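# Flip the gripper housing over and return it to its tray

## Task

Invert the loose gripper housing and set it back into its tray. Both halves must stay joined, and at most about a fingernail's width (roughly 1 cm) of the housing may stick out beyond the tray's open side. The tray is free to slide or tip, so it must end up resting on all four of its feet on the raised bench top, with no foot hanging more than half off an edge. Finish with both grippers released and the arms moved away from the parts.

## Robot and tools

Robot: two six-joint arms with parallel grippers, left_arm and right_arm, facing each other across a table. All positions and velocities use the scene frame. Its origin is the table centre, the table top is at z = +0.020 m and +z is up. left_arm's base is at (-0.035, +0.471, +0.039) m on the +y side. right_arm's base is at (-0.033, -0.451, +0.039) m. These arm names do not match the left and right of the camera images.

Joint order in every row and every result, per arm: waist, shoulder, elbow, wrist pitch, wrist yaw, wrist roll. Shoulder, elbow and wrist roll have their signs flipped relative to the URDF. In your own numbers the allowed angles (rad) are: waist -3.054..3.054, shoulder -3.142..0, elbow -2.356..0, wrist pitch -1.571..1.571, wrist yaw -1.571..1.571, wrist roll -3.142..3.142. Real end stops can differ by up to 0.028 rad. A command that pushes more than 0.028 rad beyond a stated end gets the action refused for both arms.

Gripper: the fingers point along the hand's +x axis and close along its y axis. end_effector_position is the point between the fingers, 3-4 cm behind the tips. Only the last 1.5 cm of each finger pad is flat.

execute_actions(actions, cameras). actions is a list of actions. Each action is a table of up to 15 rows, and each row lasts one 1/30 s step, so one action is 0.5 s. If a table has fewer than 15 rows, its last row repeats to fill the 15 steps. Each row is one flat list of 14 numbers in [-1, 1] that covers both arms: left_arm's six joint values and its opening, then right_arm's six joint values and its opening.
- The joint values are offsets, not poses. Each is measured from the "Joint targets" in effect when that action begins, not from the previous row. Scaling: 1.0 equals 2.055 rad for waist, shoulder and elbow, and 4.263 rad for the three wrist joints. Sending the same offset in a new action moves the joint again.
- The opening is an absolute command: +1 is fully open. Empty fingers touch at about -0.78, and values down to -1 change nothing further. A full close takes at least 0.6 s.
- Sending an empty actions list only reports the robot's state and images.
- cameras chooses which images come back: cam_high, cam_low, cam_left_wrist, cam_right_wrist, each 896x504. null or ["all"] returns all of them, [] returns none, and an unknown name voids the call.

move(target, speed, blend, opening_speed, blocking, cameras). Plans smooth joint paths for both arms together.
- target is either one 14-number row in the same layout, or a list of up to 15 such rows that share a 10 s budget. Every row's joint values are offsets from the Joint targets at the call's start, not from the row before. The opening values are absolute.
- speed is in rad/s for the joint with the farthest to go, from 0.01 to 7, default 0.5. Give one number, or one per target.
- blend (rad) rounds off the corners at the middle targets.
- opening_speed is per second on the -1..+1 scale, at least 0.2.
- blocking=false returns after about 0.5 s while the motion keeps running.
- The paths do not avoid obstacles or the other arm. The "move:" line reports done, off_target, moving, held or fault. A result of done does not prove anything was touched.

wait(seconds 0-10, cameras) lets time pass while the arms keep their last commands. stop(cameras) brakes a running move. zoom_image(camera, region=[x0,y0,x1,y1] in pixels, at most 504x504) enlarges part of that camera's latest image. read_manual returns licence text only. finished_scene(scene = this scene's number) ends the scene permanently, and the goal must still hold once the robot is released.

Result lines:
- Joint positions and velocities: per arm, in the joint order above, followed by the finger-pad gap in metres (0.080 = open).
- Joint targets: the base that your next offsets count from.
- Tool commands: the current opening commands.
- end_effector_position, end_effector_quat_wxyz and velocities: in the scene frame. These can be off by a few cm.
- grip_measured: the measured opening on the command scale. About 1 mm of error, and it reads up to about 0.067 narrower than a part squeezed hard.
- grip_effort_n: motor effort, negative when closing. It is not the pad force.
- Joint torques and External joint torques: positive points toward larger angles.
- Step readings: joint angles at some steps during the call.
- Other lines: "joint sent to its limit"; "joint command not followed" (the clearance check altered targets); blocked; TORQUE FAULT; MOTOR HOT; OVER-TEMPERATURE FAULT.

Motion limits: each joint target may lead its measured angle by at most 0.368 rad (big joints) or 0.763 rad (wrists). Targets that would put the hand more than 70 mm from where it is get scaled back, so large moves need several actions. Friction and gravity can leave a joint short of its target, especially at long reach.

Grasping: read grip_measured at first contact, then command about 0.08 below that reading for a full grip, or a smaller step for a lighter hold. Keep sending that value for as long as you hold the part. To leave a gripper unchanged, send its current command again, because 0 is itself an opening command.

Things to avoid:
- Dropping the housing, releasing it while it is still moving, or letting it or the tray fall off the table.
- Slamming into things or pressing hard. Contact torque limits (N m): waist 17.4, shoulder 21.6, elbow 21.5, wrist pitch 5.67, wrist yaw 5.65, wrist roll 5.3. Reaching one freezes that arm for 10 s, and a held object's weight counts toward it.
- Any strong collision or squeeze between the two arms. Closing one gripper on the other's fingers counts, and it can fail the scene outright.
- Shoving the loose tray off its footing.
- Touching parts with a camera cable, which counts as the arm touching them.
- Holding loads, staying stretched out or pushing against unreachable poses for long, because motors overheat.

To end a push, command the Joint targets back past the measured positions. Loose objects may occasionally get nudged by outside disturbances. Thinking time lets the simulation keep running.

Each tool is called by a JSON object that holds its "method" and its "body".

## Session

{"method": "execute_actions", "body": {"actions": []}}

{"method": "zoom_image", "body": {"camera": "cam_high", "region": [300, 140, 600, 390]}}

{"method": "zoom_image", "body": {"camera": "cam_low", "region": [290, 130, 570, 300]}}

Scene clock: 0.00 s.
left_arm: end_effector_position=(-0.0391, +0.1607, +0.3693) grip_measured=+0.989 grip_effort_n=n/a end_effector_quat_wxyz=(+0.654, +0.208, +0.199, -0.699) | right_arm: end_effector_position=(-0.2100, -0.2766, +0.1964) grip_measured=+0.981 grip_effort_n=n/a end_effector_quat_wxyz=(+0.082, -0.320, -0.003, +0.944)
Joint positions: left_arm=[0.046 -1.109 -1.323 -0.8 0.077 -0.044 0.08] | right_arm=[0.381 -0.972 -0.659 -0.637 -0.735 0.825 0.079]
Joint velocities: within noise
Joint torques (N m): no reading
External joint torques (N m): no reading
Heat: left arm: hottest elbow 38 °C (+0.0 °C/min); right arm: hottest wrist pitch 34 °C (+0.0 °C/min).
Joint targets: left_arm=[0.046 -1.107 -1.326 -0.798 0.076 -0.044] | right_arm=[0.381 -0.971 -0.659 -0.636 -0.736 0.825]
Tool commands: left_gripper/opening=+0.988964 right_gripper/opening=+0.981142

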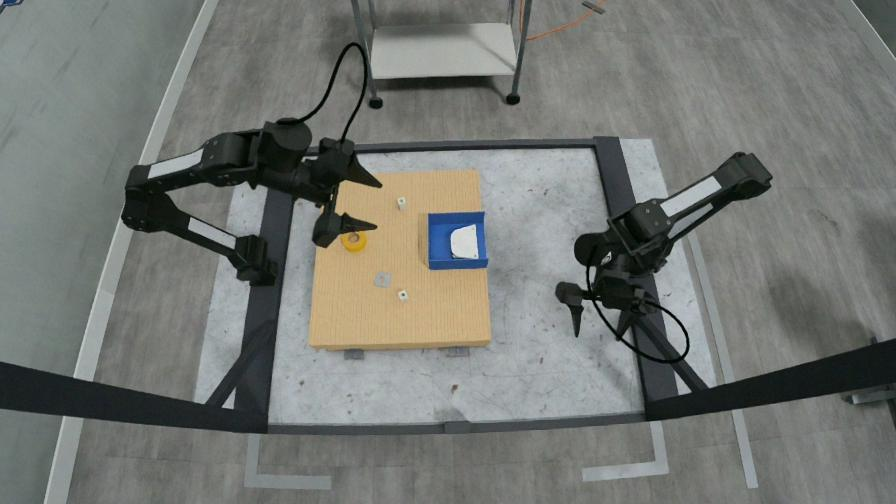

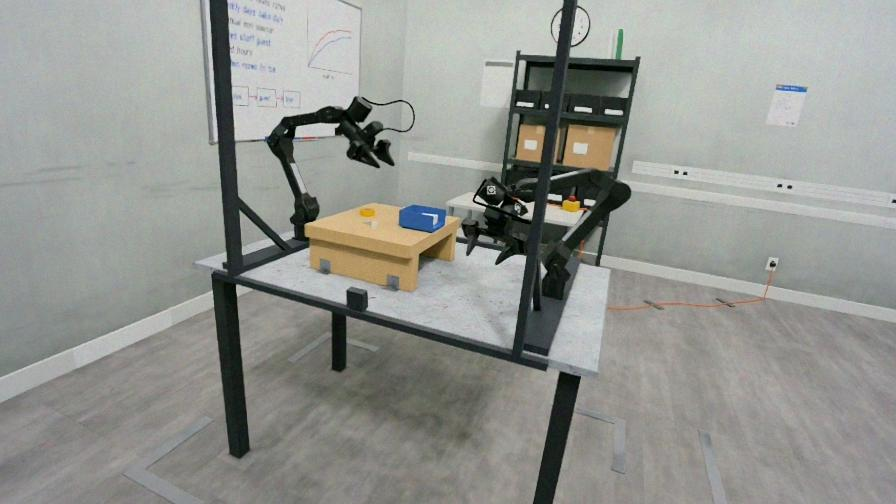

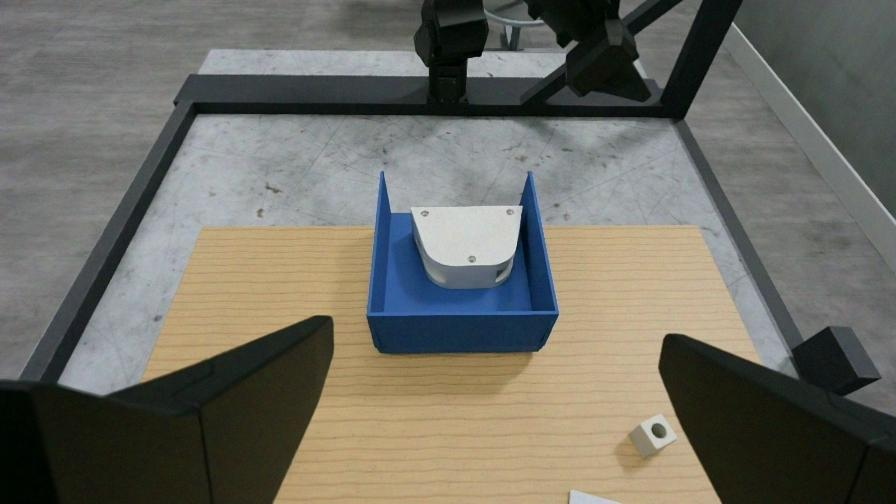

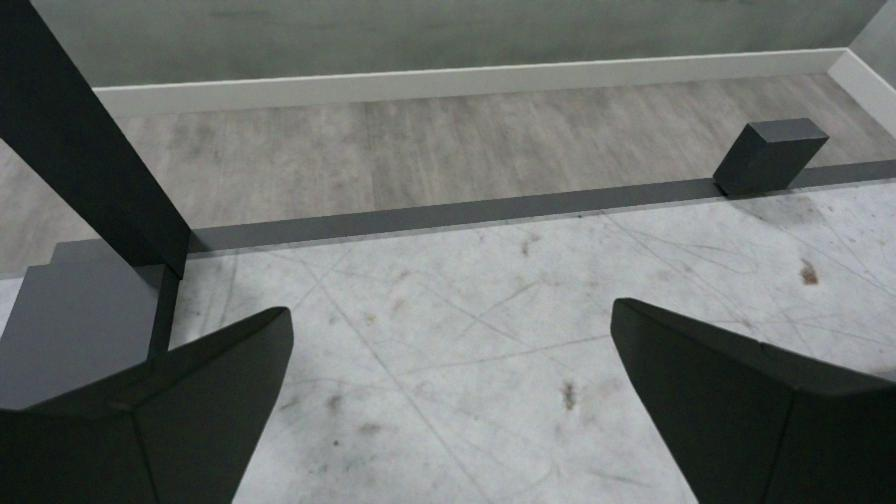

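Scaled by 1.680 from the camera's 896x504 image, which has a finer 1280x720 frame.

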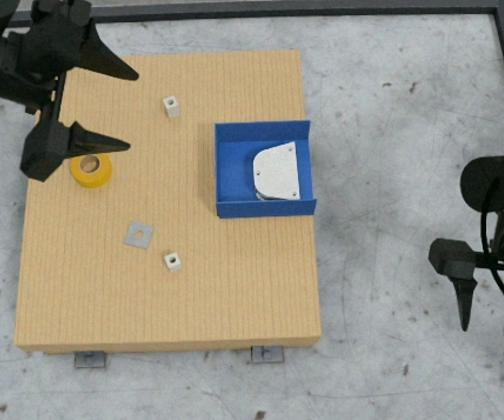

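Scaled by 1.800 from the camera's 896x504 image, which has a finer 1280x720 frame.

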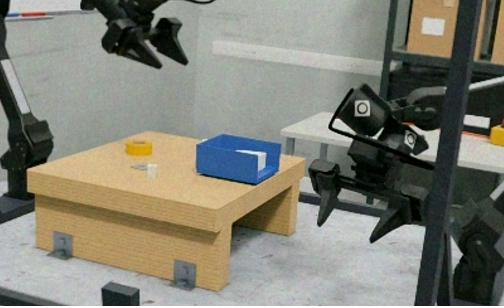

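{"method": "move", "body": {"target": [[0,0,0,0,0,0,0.989,-0.1635,-0.0754,-0.4856,-0.163,0.1726,-0.1935,1],[0,0,0,0,0,0,0.989,-0.1635,-0.4195,-0.6477,-0.1738,0.1726,-0.1935,1]], "speed": 0.7, "cameras": ["cam_right_wrist","cam_left_wrist","cam_high"]}}

{"method": "zoom_image", "body": {"camera": "cam_left_wrist", "region": [350, 150, 580, 370]}}

{"method": "zoom_image", "body": {"camera": "cam_right_wrist", "region": [250, 0, 700, 400]}}

Scene clock: 11.53 s.
left_arm: end_effector_position=(-0.0391, +0.1607, +0.3693) grip_measured=+0.989 grip_effort_n=0.2 end_effector_quat_wxyz=(+0.654, +0.208, +0.199, -0.699) | right_arm: end_effector_position=(-0.0500, -0.0574, +0.2908) grip_measured=+0.981 grip_effort_n=-0.2 end_effector_quat_wxyz=(+0.566, -0.414, +0.396, +0.593)
Joint positions: left_arm=[0.046 -1.109 -1.323 -0.8 0.077 -0.044 0.08] | right_arm=[0.048 -1.825 -1.981 -1.376 -0.003 0.003 0.079]
Joint velocities: within noise
Joint torques (N m): left_arm=[-0.04 3.12 -7.13 1.8 0.06 -0.01] | right_arm=[-0.29 7.08 -6.58 0.46 0.21 -0.12]
External joint torques (N m): left_arm=[-0.05 0.22 -0.89 0.25 0.03 -0.01] | right_arm=[-0.32 -0.78 -0.67 -0.46 0.21 -0.12]
Heat: left arm: hottest elbow 40 °C (+10.4 °C/min); right arm: hottest wrist pitch 34 °C (+0.0 °C/min).
Joint targets: left_arm=[0.046 -1.107 -1.326 -0.798 0.076 -0.044] | right_arm=[0.045 -1.833 -1.991 -1.377 0.000 0.000]
move: done
Images, in order (width x height): cam_high 896x504, cam_left_wrist 896x504, cam_right_wrist 896x504.

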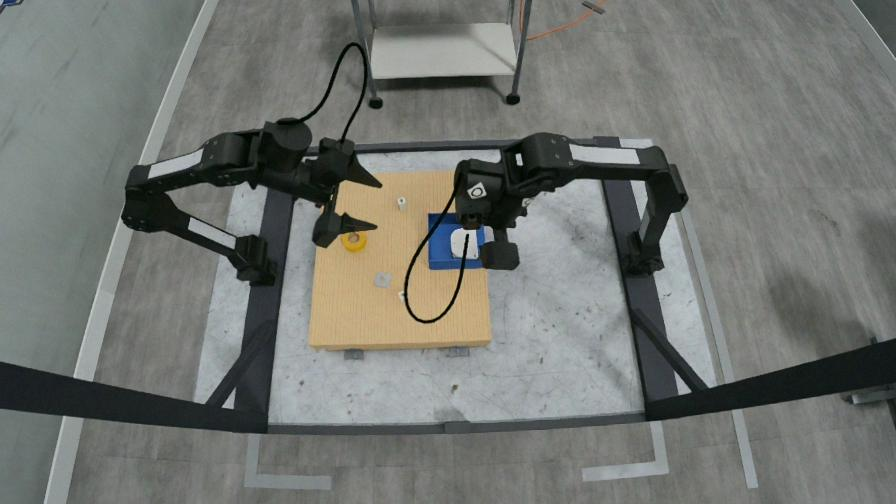

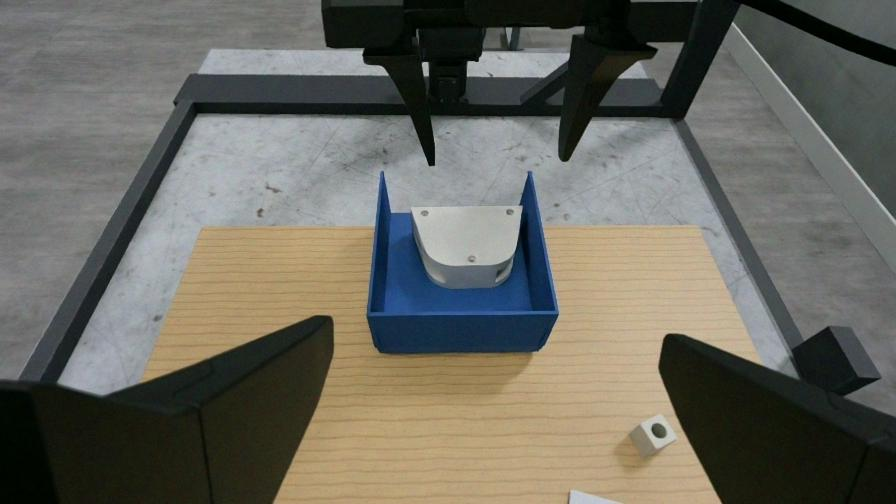

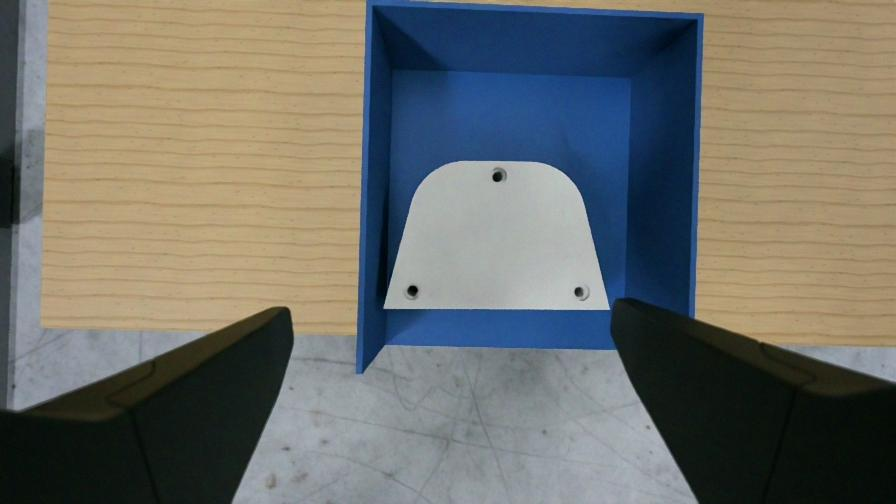

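Scaled by 2.191 from the camera's 896x504 image, which has a finer 1280x720 frame.

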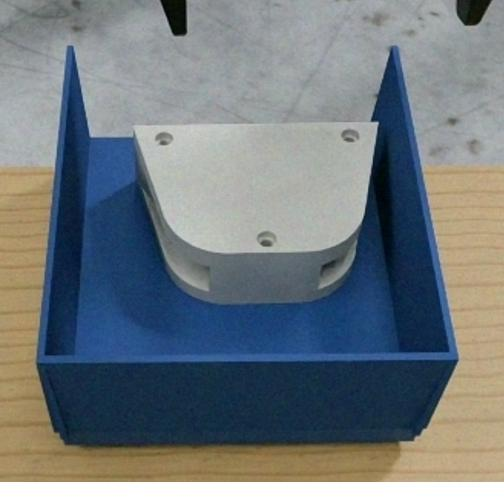

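Scaled by 1.120 from the camera's 896x504 image, which has a finer 1280x720 frame.

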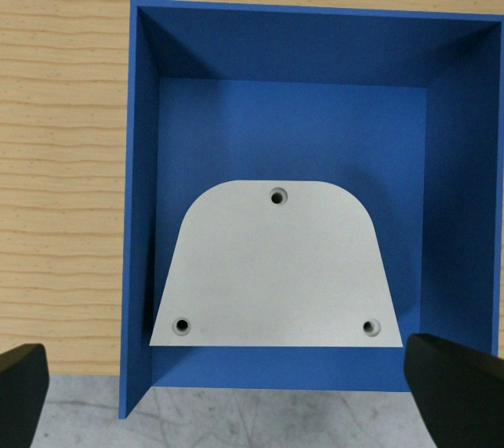

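{"method": "move", "body": {"target": [[0,0,0,0,0,0,0.989,0.0102,0.1544,0.2104,0.0784,0,0,-0.75],[0,0,0,0,0,0,0.989,0.0102,0.1727,0.3641,0.1437,0,0,-0.75]], "speed": [0.6,0.25], "opening_speed": 0.8}}

{"method": "zoom_image", "body": {"camera": "cam_left_wrist", "region": [350, 100, 580, 370]}}

{"method": "zoom_image", "body": {"camera": "cam_low", "region": [380, 160, 480, 250]}}

Scene clock: 126.40 s.
left_arm: end_effector_position=(-0.0391, +0.1607, +0.3693) grip_measured=+0.989 grip_effort_n=0.2 end_effector_quat_wxyz=(+0.654, +0.208, +0.199, -0.699) | right_arm: end_effector_position=(-0.0545, -0.0837, +0.2218) grip_measured=-0.746 grip_effort_n=-16.5 end_effector_quat_wxyz=(+0.600, -0.351, +0.330, +0.639)
Joint positions: left_arm=[0.046 -1.109 -1.323 -0.8 0.077 -0.044 0.08] | right_arm=[0.063 -1.491 -1.252 -0.767 -0.003 0.003 0.001]
Joint velocities: within noise
Joint torques (N m): left_arm=[-0.03 3.15 -7.12 1.81 0.06 -0.01] | right_arm=[0.46 7.33 -5.18 0.97 0.16 -0.09]
External joint torques (N m): left_arm=[-0.01 0.29 -0.88 0.24 0.03 -0.01] | right_arm=[0.44 1.26 1.49 -0.24 0.17 -0.09]
Heat: left arm: hottest wrist pitch 46 °C (+1.0 °C/min); right arm: hottest shoulder 36 °C (+1.0 °C/min).
Joint targets: left_arm=[0.046 -1.107 -1.326 -0.798 0.076 -0.044] | right_arm=[0.066 -1.478 -1.242 -0.764 0.000 0.000]
move: done

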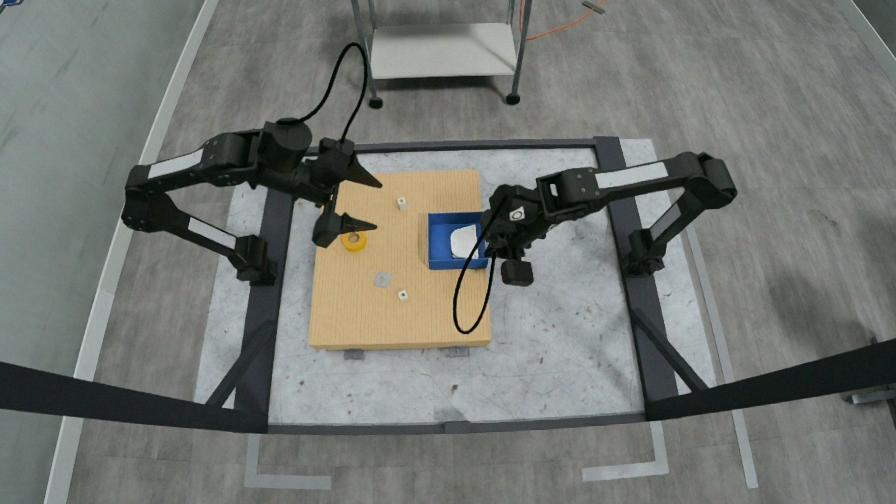

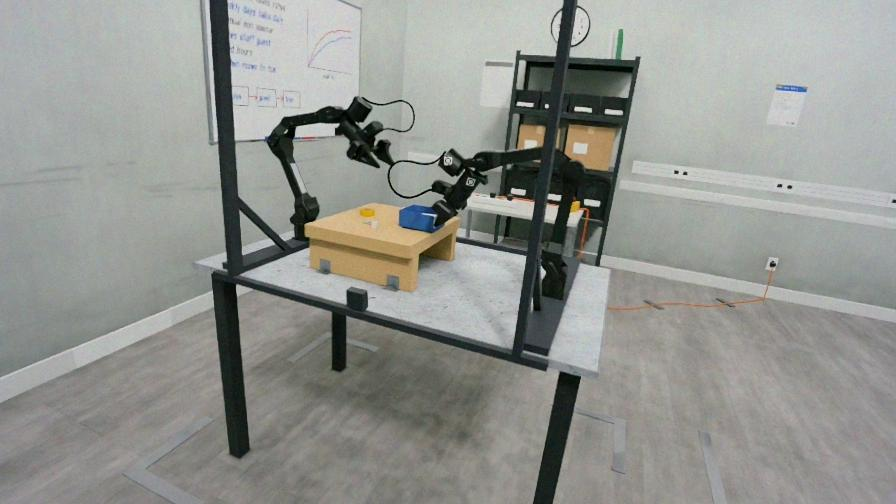

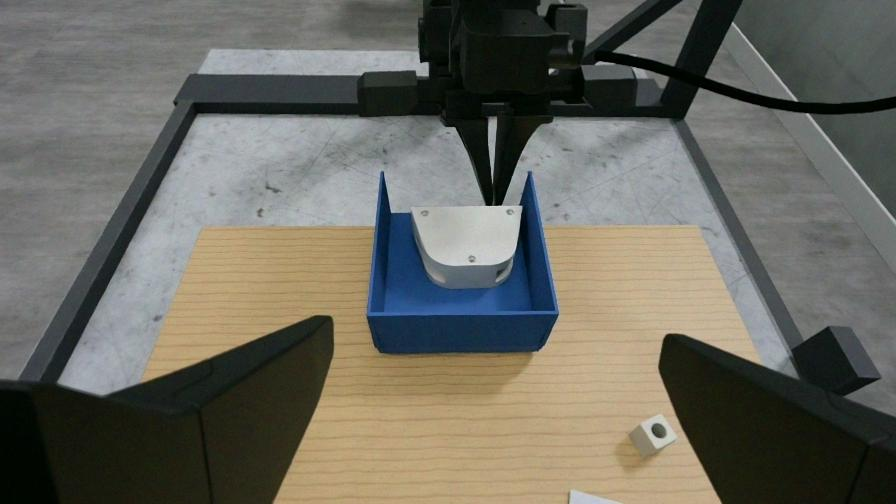

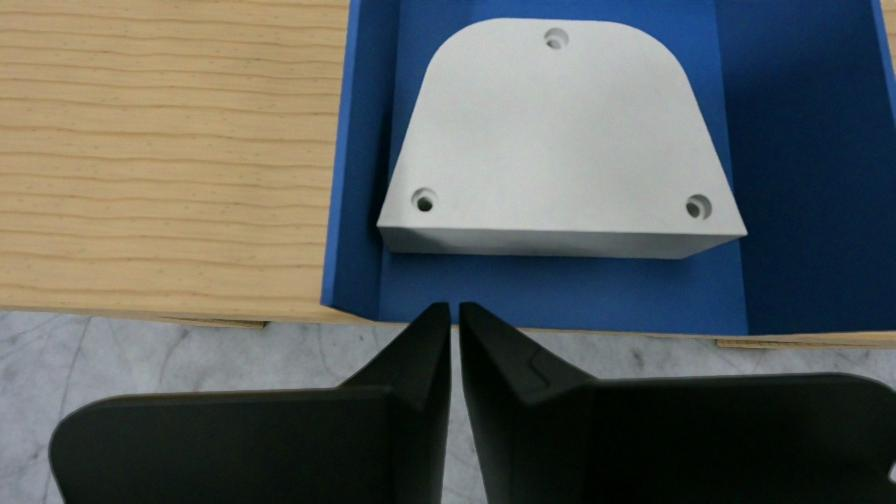

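Scaled by 1.867 from the camera's 896x504 image, which has a finer 1280x720 frame.

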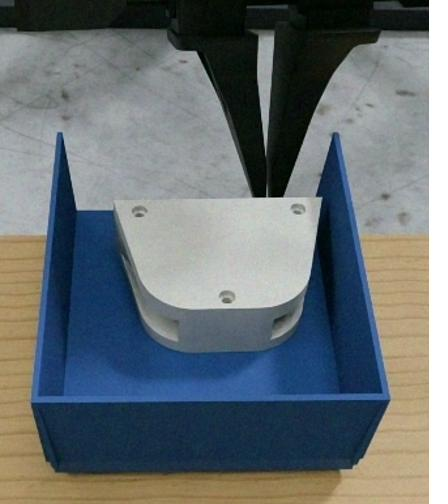

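Scaled by 5.040 from the camera's 896x504 image, which has a finer 1280x720 frame.

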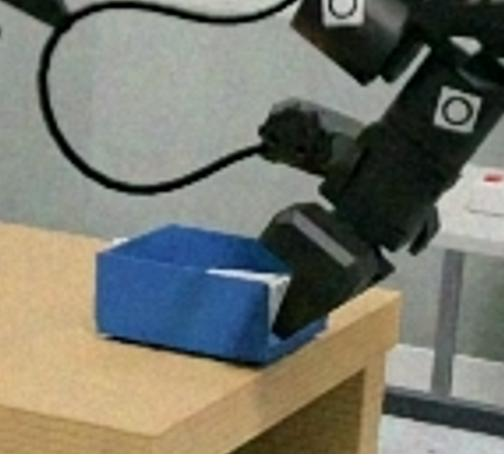

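{"method": "move", "body": {"target": [0,0,0,0,0,0,0.989,-0.0025,-0.0626,-0.0612,0.0008,0,0,-0.75], "speed": 0.08, "cameras": ["cam_right_wrist","cam_left_wrist"]}}

{"method": "zoom_image", "body": {"camera": "cam_left_wrist", "region": [350, 100, 580, 370]}}

Scene clock: 135.03 s.
left_arm: end_effector_position=(-0.0391, +0.1607, +0.3693) grip_measured=+0.989 grip_effort_n=0.2 end_effector_quat_wxyz=(+0.654, +0.208, +0.199, -0.699) | right_arm: end_effector_position=(-0.0562, -0.0556, +0.2234) grip_measured=-0.747 grip_effort_n=-16.5 end_effector_quat_wxyz=(+0.601, -0.349, +0.329, +0.639)
Joint positions: left_arm=[0.046 -1.109 -1.323 -0.8 0.077 -0.044 0.08] | right_arm=[0.063 -1.594 -1.356 -0.763 -0.003 0.003 0.001]
Joint velocities: within noise
Joint torques (N m): left_arm=[-0.05 3.15 -7.13 1.8 0.07 -0.01] | right_arm=[-0.17 5.51 -7.53 0.97 0.16 -0.13]
External joint torques (N m): left_arm=[-0.04 0.25 -0.89 0.24 0.04 -0.01] | right_arm=[-0.2 -1.29 -0.89 -0.24 0.17 -0.13]
Heat: left arm: hottest wrist pitch 46 °C (+1.0 °C/min); right arm: hottest shoulder 36 °C (+1.0 °C/min).
Joint targets: left_arm=[0.046 -1.107 -1.326 -0.798 0.076 -0.044] | right_arm=[0.061 -1.607 -1.368 -0.761 0.000 0.000]
move: done
Images, in order (width x height): cam_left_wrist 896x504, cam_right_wrist 896x504.

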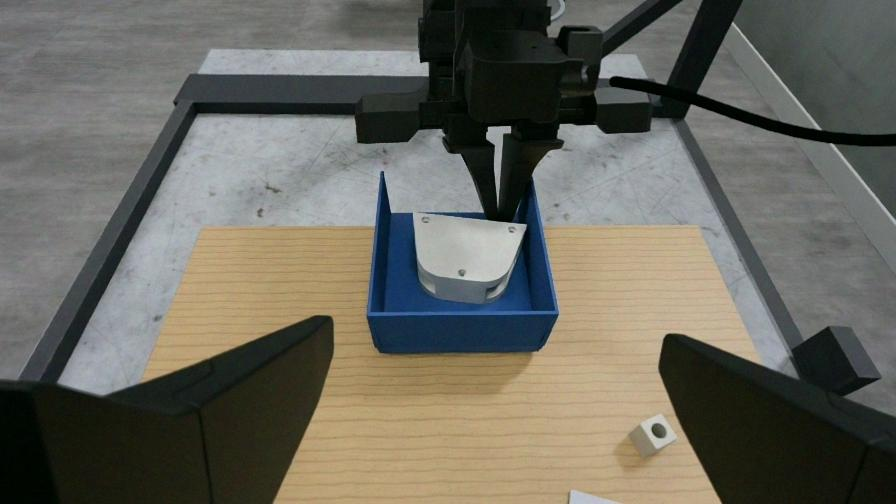

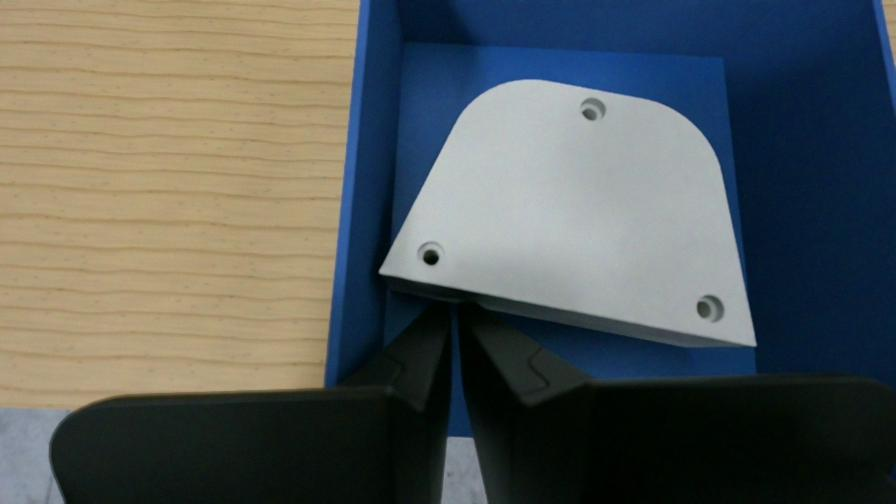

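Scaled by 1.867 from the camera's 896x504 image, which has a finer 1280x720 frame.

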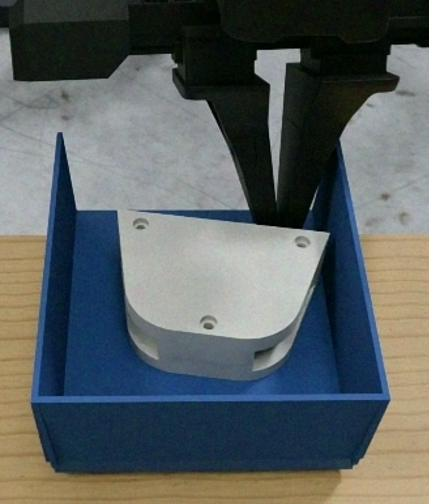

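{"method": "move", "body": {"target": [0,0,0,0,0,0,0.989,-0.0012,-0.0240,-0.0215,0.0003,0,0,-0.75], "speed": 0.08, "cameras": ["cam_right_wrist","cam_left_wrist"]}}

Scene clock: 142.87 s.
left_arm: end_effector_position=(-0.0391, +0.1607, +0.3693) grip_measured=+0.989 grip_effort_n=0.2 end_effector_quat_wxyz=(+0.654, +0.208, +0.199, -0.699) | right_arm: end_effector_position=(-0.0561, -0.0434, +0.2213) grip_measured=-0.747 grip_effort_n=-16.5 end_effector_quat_wxyz=(+0.601, -0.350, +0.330, +0.638)
Joint positions: left_arm=[0.046 -1.109 -1.323 -0.8 0.077 -0.044 0.08] | right_arm=[0.061 -1.643 -1.401 -0.762 -0.003 0.003 0.001]
Joint velocities: within noise
Joint torques (N m): left_arm=[-0.05 3.12 -7.1 1.8 0.05 -0.01] | right_arm=[-0.29 6.01 -7.58 0.96 0.19 -0.12]
External joint torques (N m): left_arm=[-0.03 0.13 -0.78 0.22 0.02 -0.01] | right_arm=[-0.3 -1.23 -0.94 -0.24 0.2 -0.12]
Heat: left arm: hottest wrist pitch 46 °C (+1.0 °C/min); right arm: hottest shoulder 36 °C (+1.0 °C/min).
Joint targets: left_arm=[0.046 -1.107 -1.326 -0.798 0.076 -0.044] | right_arm=[0.058 -1.656 -1.412 -0.760 0.000 0.000]
move: done
Images, in order (width x height): cam_left_wrist 896x504, cam_right_wrist 896x504.

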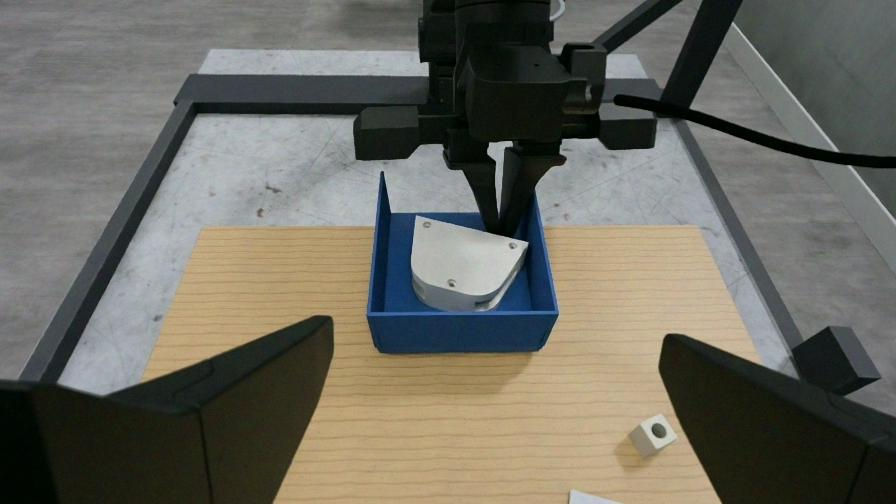

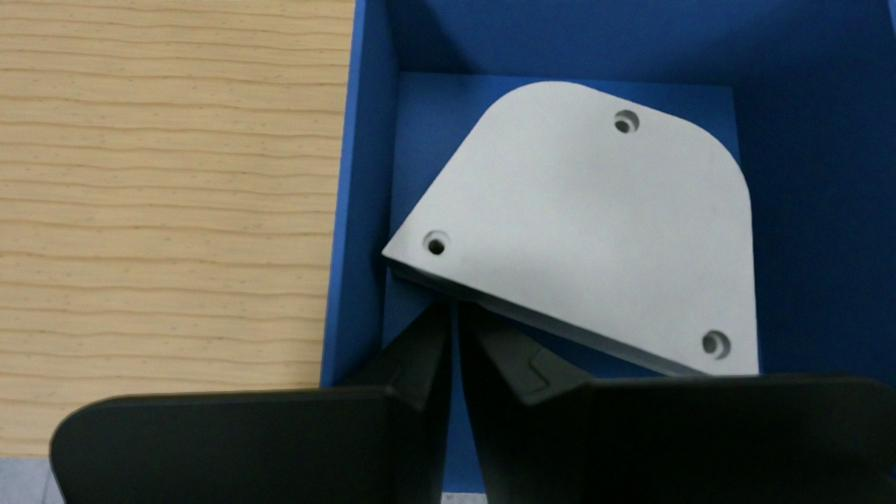

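{"method": "move", "body": {"target": [0,0,0,0,0,0,0.989,-0.001,-0.0185,-0.0165,0.0003,0,0,-0.75], "speed": 0.08, "cameras": ["cam_right_wrist","cam_left_wrist","cam_high"]}}

{"method": "zoom_image", "body": {"camera": "cam_high", "region": [400, 190, 520, 290]}}

Scene clock: 149.43 s.
left_arm: end_effector_position=(-0.0391, +0.1607, +0.3693) grip_measured=+0.989 grip_effort_n=0.2 end_effector_quat_wxyz=(+0.654, +0.208, +0.199, -0.699) | right_arm: end_effector_position=(-0.0555, -0.0339, +0.2197) grip_measured=-0.747 grip_effort_n=-16.5 end_effector_quat_wxyz=(+0.601, -0.350, +0.331, +0.637)
Joint positions: left_arm=[0.046 -1.109 -1.323 -0.8 0.077 -0.044 0.08] | right_arm=[0.058 -1.679 -1.435 -0.761 -0.003 0.003 0.001]
Joint velocities: within noise
Joint torques (N m): left_arm=[-0.04 3.11 -7.1 1.8 0.05 -0.01] | right_arm=[-0.21 6.03 -7.43 0.99 0.18 -0.1]
External joint torques (N m): left_arm=[-0.05 0.15 -0.8 0.23 0.03 -0.01] | right_arm=[-0.24 -1.48 -0.79 -0.21 0.19 -0.1]
Heat: left arm: hottest wrist pitch 46 °C (+1.0 °C/min); right arm: hottest elbow 37 °C (+1.0 °C/min).
Joint targets: left_arm=[0.046 -1.107 -1.326 -0.798 0.076 -0.044] | right_arm=[0.056 -1.694 -1.446 -0.758 0.000 0.000]
move: done
Images, in order (width x height): cam_high 896x504, cam_left_wrist 896x504, cam_right_wrist 896x504.

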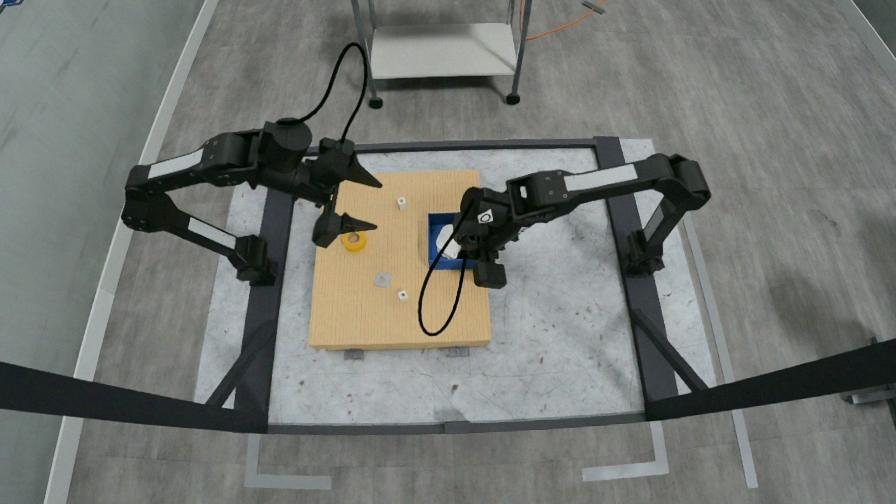

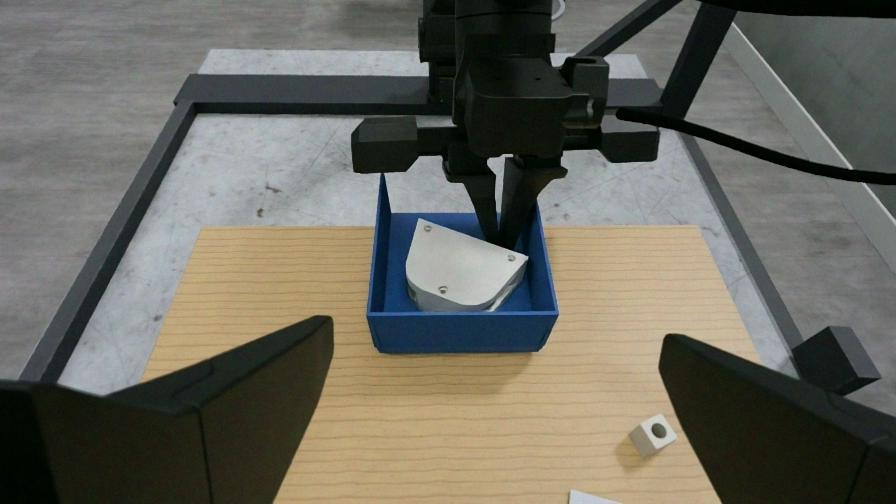

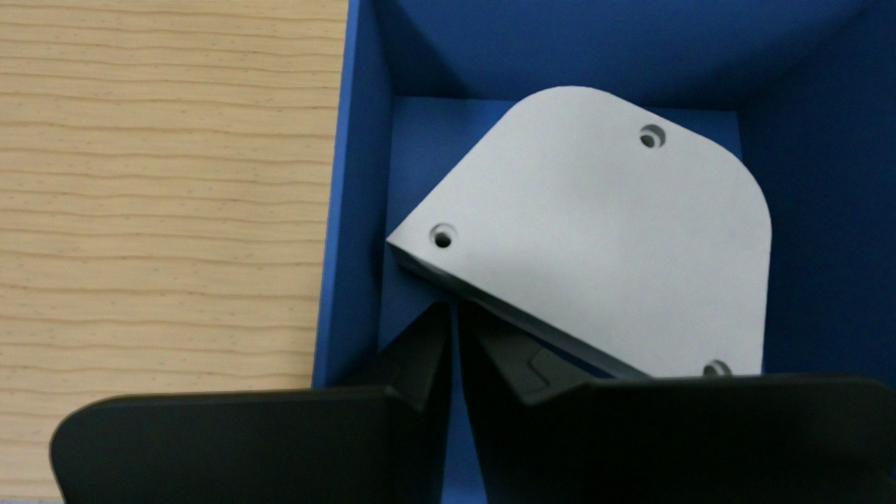

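Scaled by 4.200 from the camera's 896x504 image, which has a finer 1280x720 frame.

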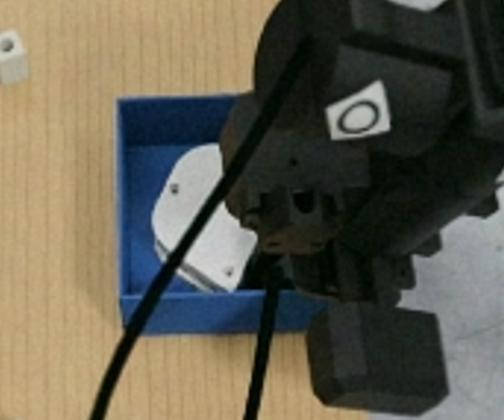

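{"method": "move", "body": {"target": [0,0,0,0,0,0,0.989,-0.001,-0.015,-0.014,0.0003,0,0,-0.75], "speed": 0.08, "cameras": ["cam_right_wrist","cam_left_wrist"]}}

{"method": "zoom_image", "body": {"camera": "cam_left_wrist", "region": [350, 150, 580, 370]}}

Scene clock: 154.60 s.
left_arm: end_effector_position=(-0.0391, +0.1607, +0.3693) grip_measured=+0.989 grip_effort_n=0.2 end_effector_quat_wxyz=(+0.654, +0.208, +0.199, -0.699) | right_arm: end_effector_position=(-0.0552, -0.0261, +0.2194) grip_measured=-0.747 grip_effort_n=-16.0 end_effector_quat_wxyz=(+0.602, -0.349, +0.331, +0.637)
Joint positions: left_arm=[0.046 -1.109 -1.323 -0.8 0.077 -0.044 0.08] | right_arm=[0.057 -1.708 -1.465 -0.761 -0.003 0.003 0.001]
Joint velocities: within noise
Joint torques (N m): left_arm=[-0.02 3.14 -7.1 1.81 0.06 -0.01] | right_arm=[-0.16 5.98 -7.4 1.06 0.15 -0.14]
External joint torques (N m): left_arm=[0.01 0.29 -0.89 0.25 0.02 -0.01] | right_arm=[-0.17 -1.64 -0.82 -0.14 0.16 -0.13]
Heat: left arm: hottest wrist pitch 46 °C (+1.0 °C/min); right arm: hottest elbow 37 °C (+1.0 °C/min).
Joint targets: left_arm=[0.046 -1.107 -1.326 -0.798 0.076 -0.044] | right_arm=[0.054 -1.725 -1.475 -0.757 0.000 0.000]
move: done
Images, in order (width x height): cam_left_wrist 896x504, cam_right_wrist 896x504.

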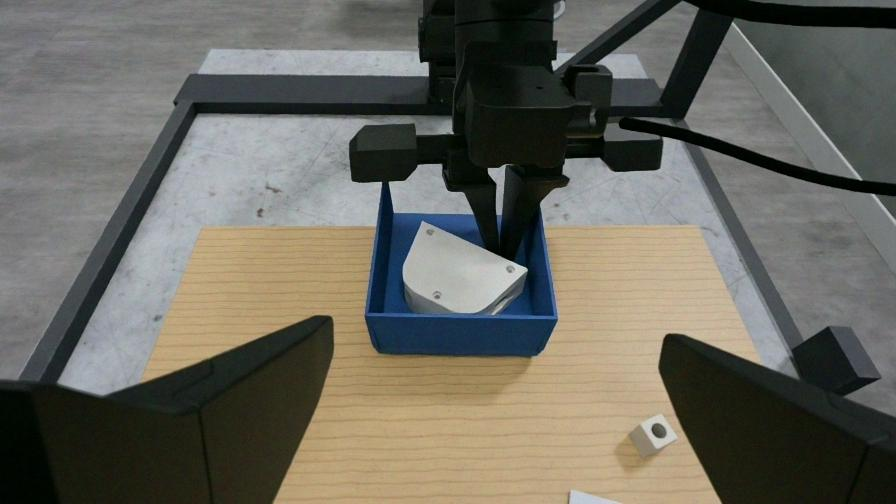

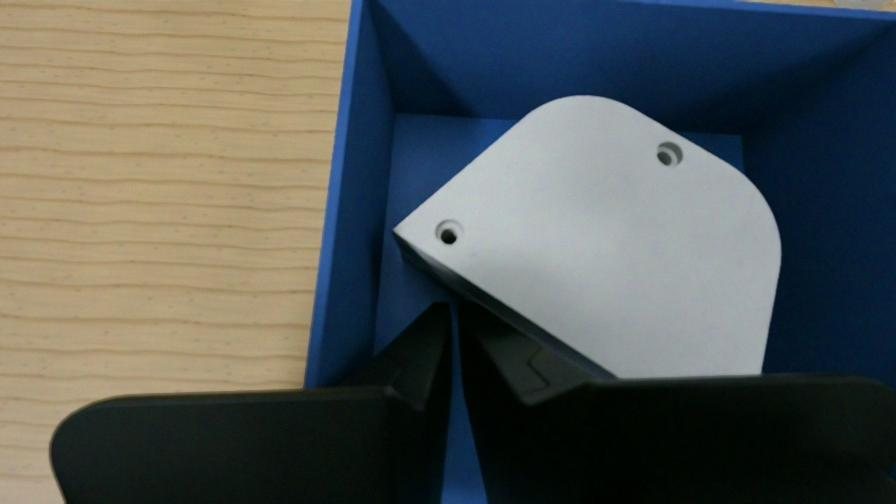

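Scaled by 2.191 from the camera's 896x504 image, which has a finer 1280x720 frame.

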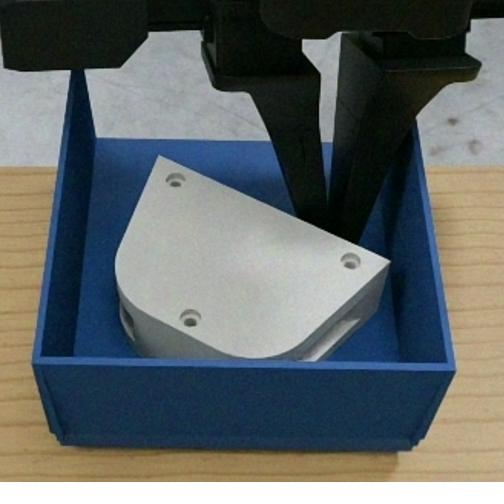

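{"method": "move", "body": {"target": [[0,0,0,0,0,0,0.989,0.0034,0.0574,0.0521,-0.0009,0,0,-0.75],[0,0,0,0,0,0,0.989,0.0058,0.1017,-0.0409,-0.0671,0,0,-0.75],[0,0,0,0,0,0,0.989,-0.0044,-0.0526,-0.2511,-0.1454,0,0,1]], "speed": [0.25,0.4,0.5], "cameras": ["cam_right_wrist","cam_left_wrist","cam_low"]}}

{"method": "zoom_image", "body": {"camera": "cam_left_wrist", "region": [350, 150, 580, 370]}}

{"method": "zoom_image", "body": {"camera": "cam_right_wrist", "region": [300, 0, 760, 400]}}

Scene clock: 172.90 s.
left_arm: end_effector_position=(-0.0391, +0.1607, +0.3693) grip_measured=+0.989 grip_effort_n=0.2 end_effector_quat_wxyz=(+0.654, +0.208, +0.199, -0.699) | right_arm: end_effector_position=(-0.0499, -0.0582, +0.2926) grip_measured=+0.977 grip_effort_n=17.4 end_effector_quat_wxyz=(+0.567, -0.412, +0.394, +0.594)
Joint positions: left_arm=[0.046 -1.109 -1.323 -0.8 0.077 -0.044 0.08] | right_arm=[0.048 -1.819 -1.981 -1.376 -0.003 0.003 0.079]
Joint velocities: within noise
Joint torques (N m): left_arm=[-0.04 3.13 -7.14 1.8 0.06 0] | right_arm=[-0.22 6.59 -6.67 0.49 0.13 -0.11]
External joint torques (N m): left_arm=[-0.05 0.21 -0.89 0.25 0.04 0] | right_arm=[-0.26 -1.34 -0.71 -0.43 0.15 -0.11]
Heat: left arm: hottest elbow 46 °C (+1.0 °C/min); right arm: hottest elbow 37 °C (+1.0 °C/min).
Joint targets: left_arm=[0.046 -1.107 -1.326 -0.798 0.076 -0.044] | right_arm=[0.045 -1.833 -1.991 -1.377 0.000 0.000]
move: done
Images, in order (width x height): cam_low 896x504, cam_left_wrist 896x504, cam_right_wrist 896x504.

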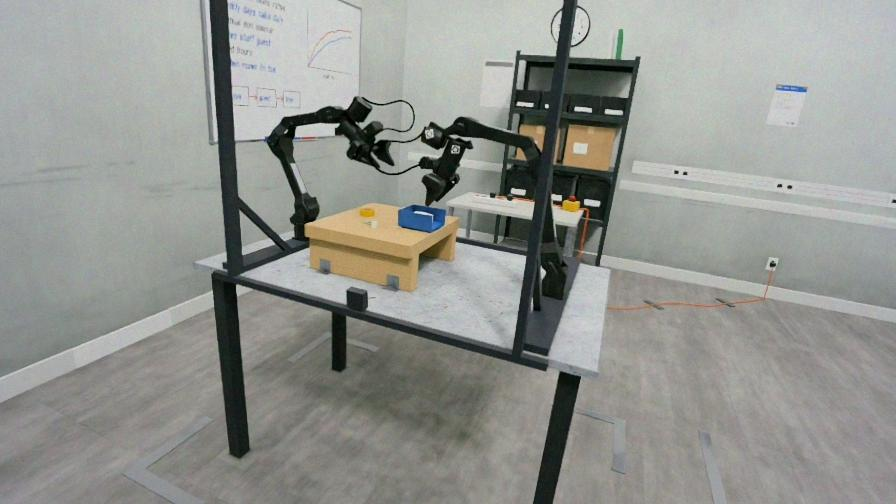

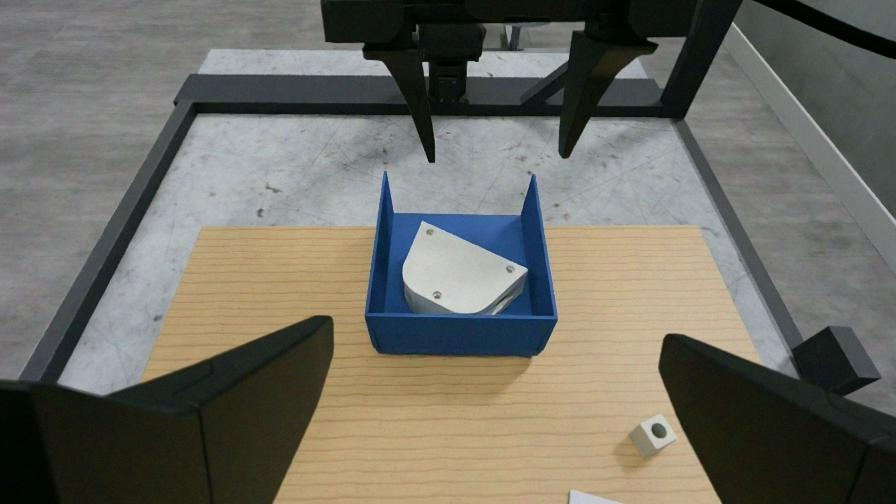

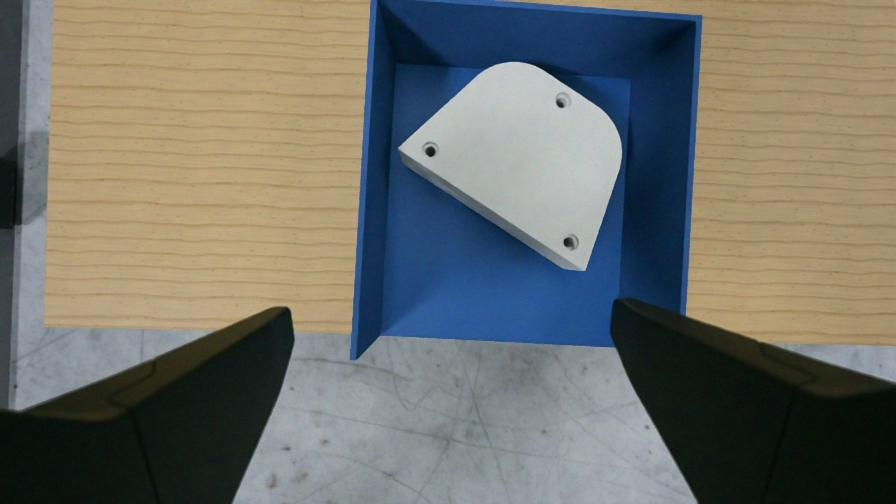

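Scaled by 2.191 from the camera's 896x504 image, which has a finer 1280x720 frame.

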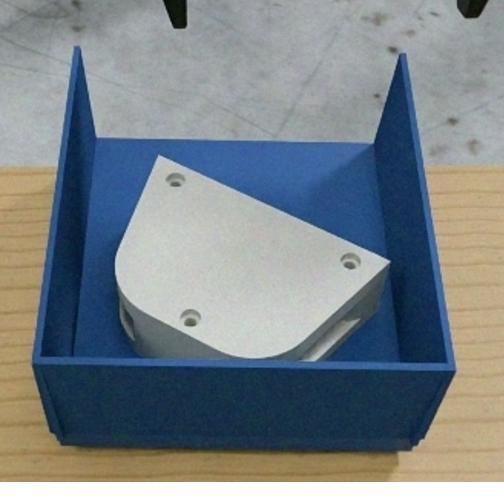

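Scaled by 1.096 from the camera's 896x504 image, which has a finer 1280x720 frame.

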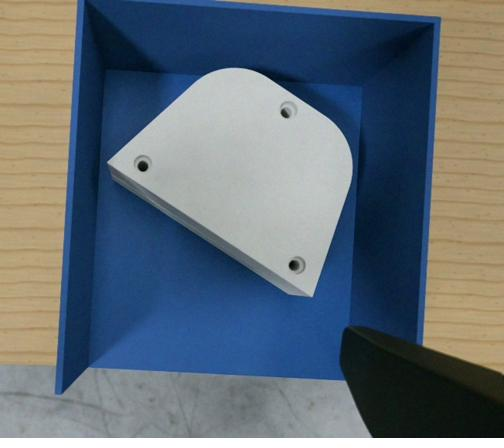

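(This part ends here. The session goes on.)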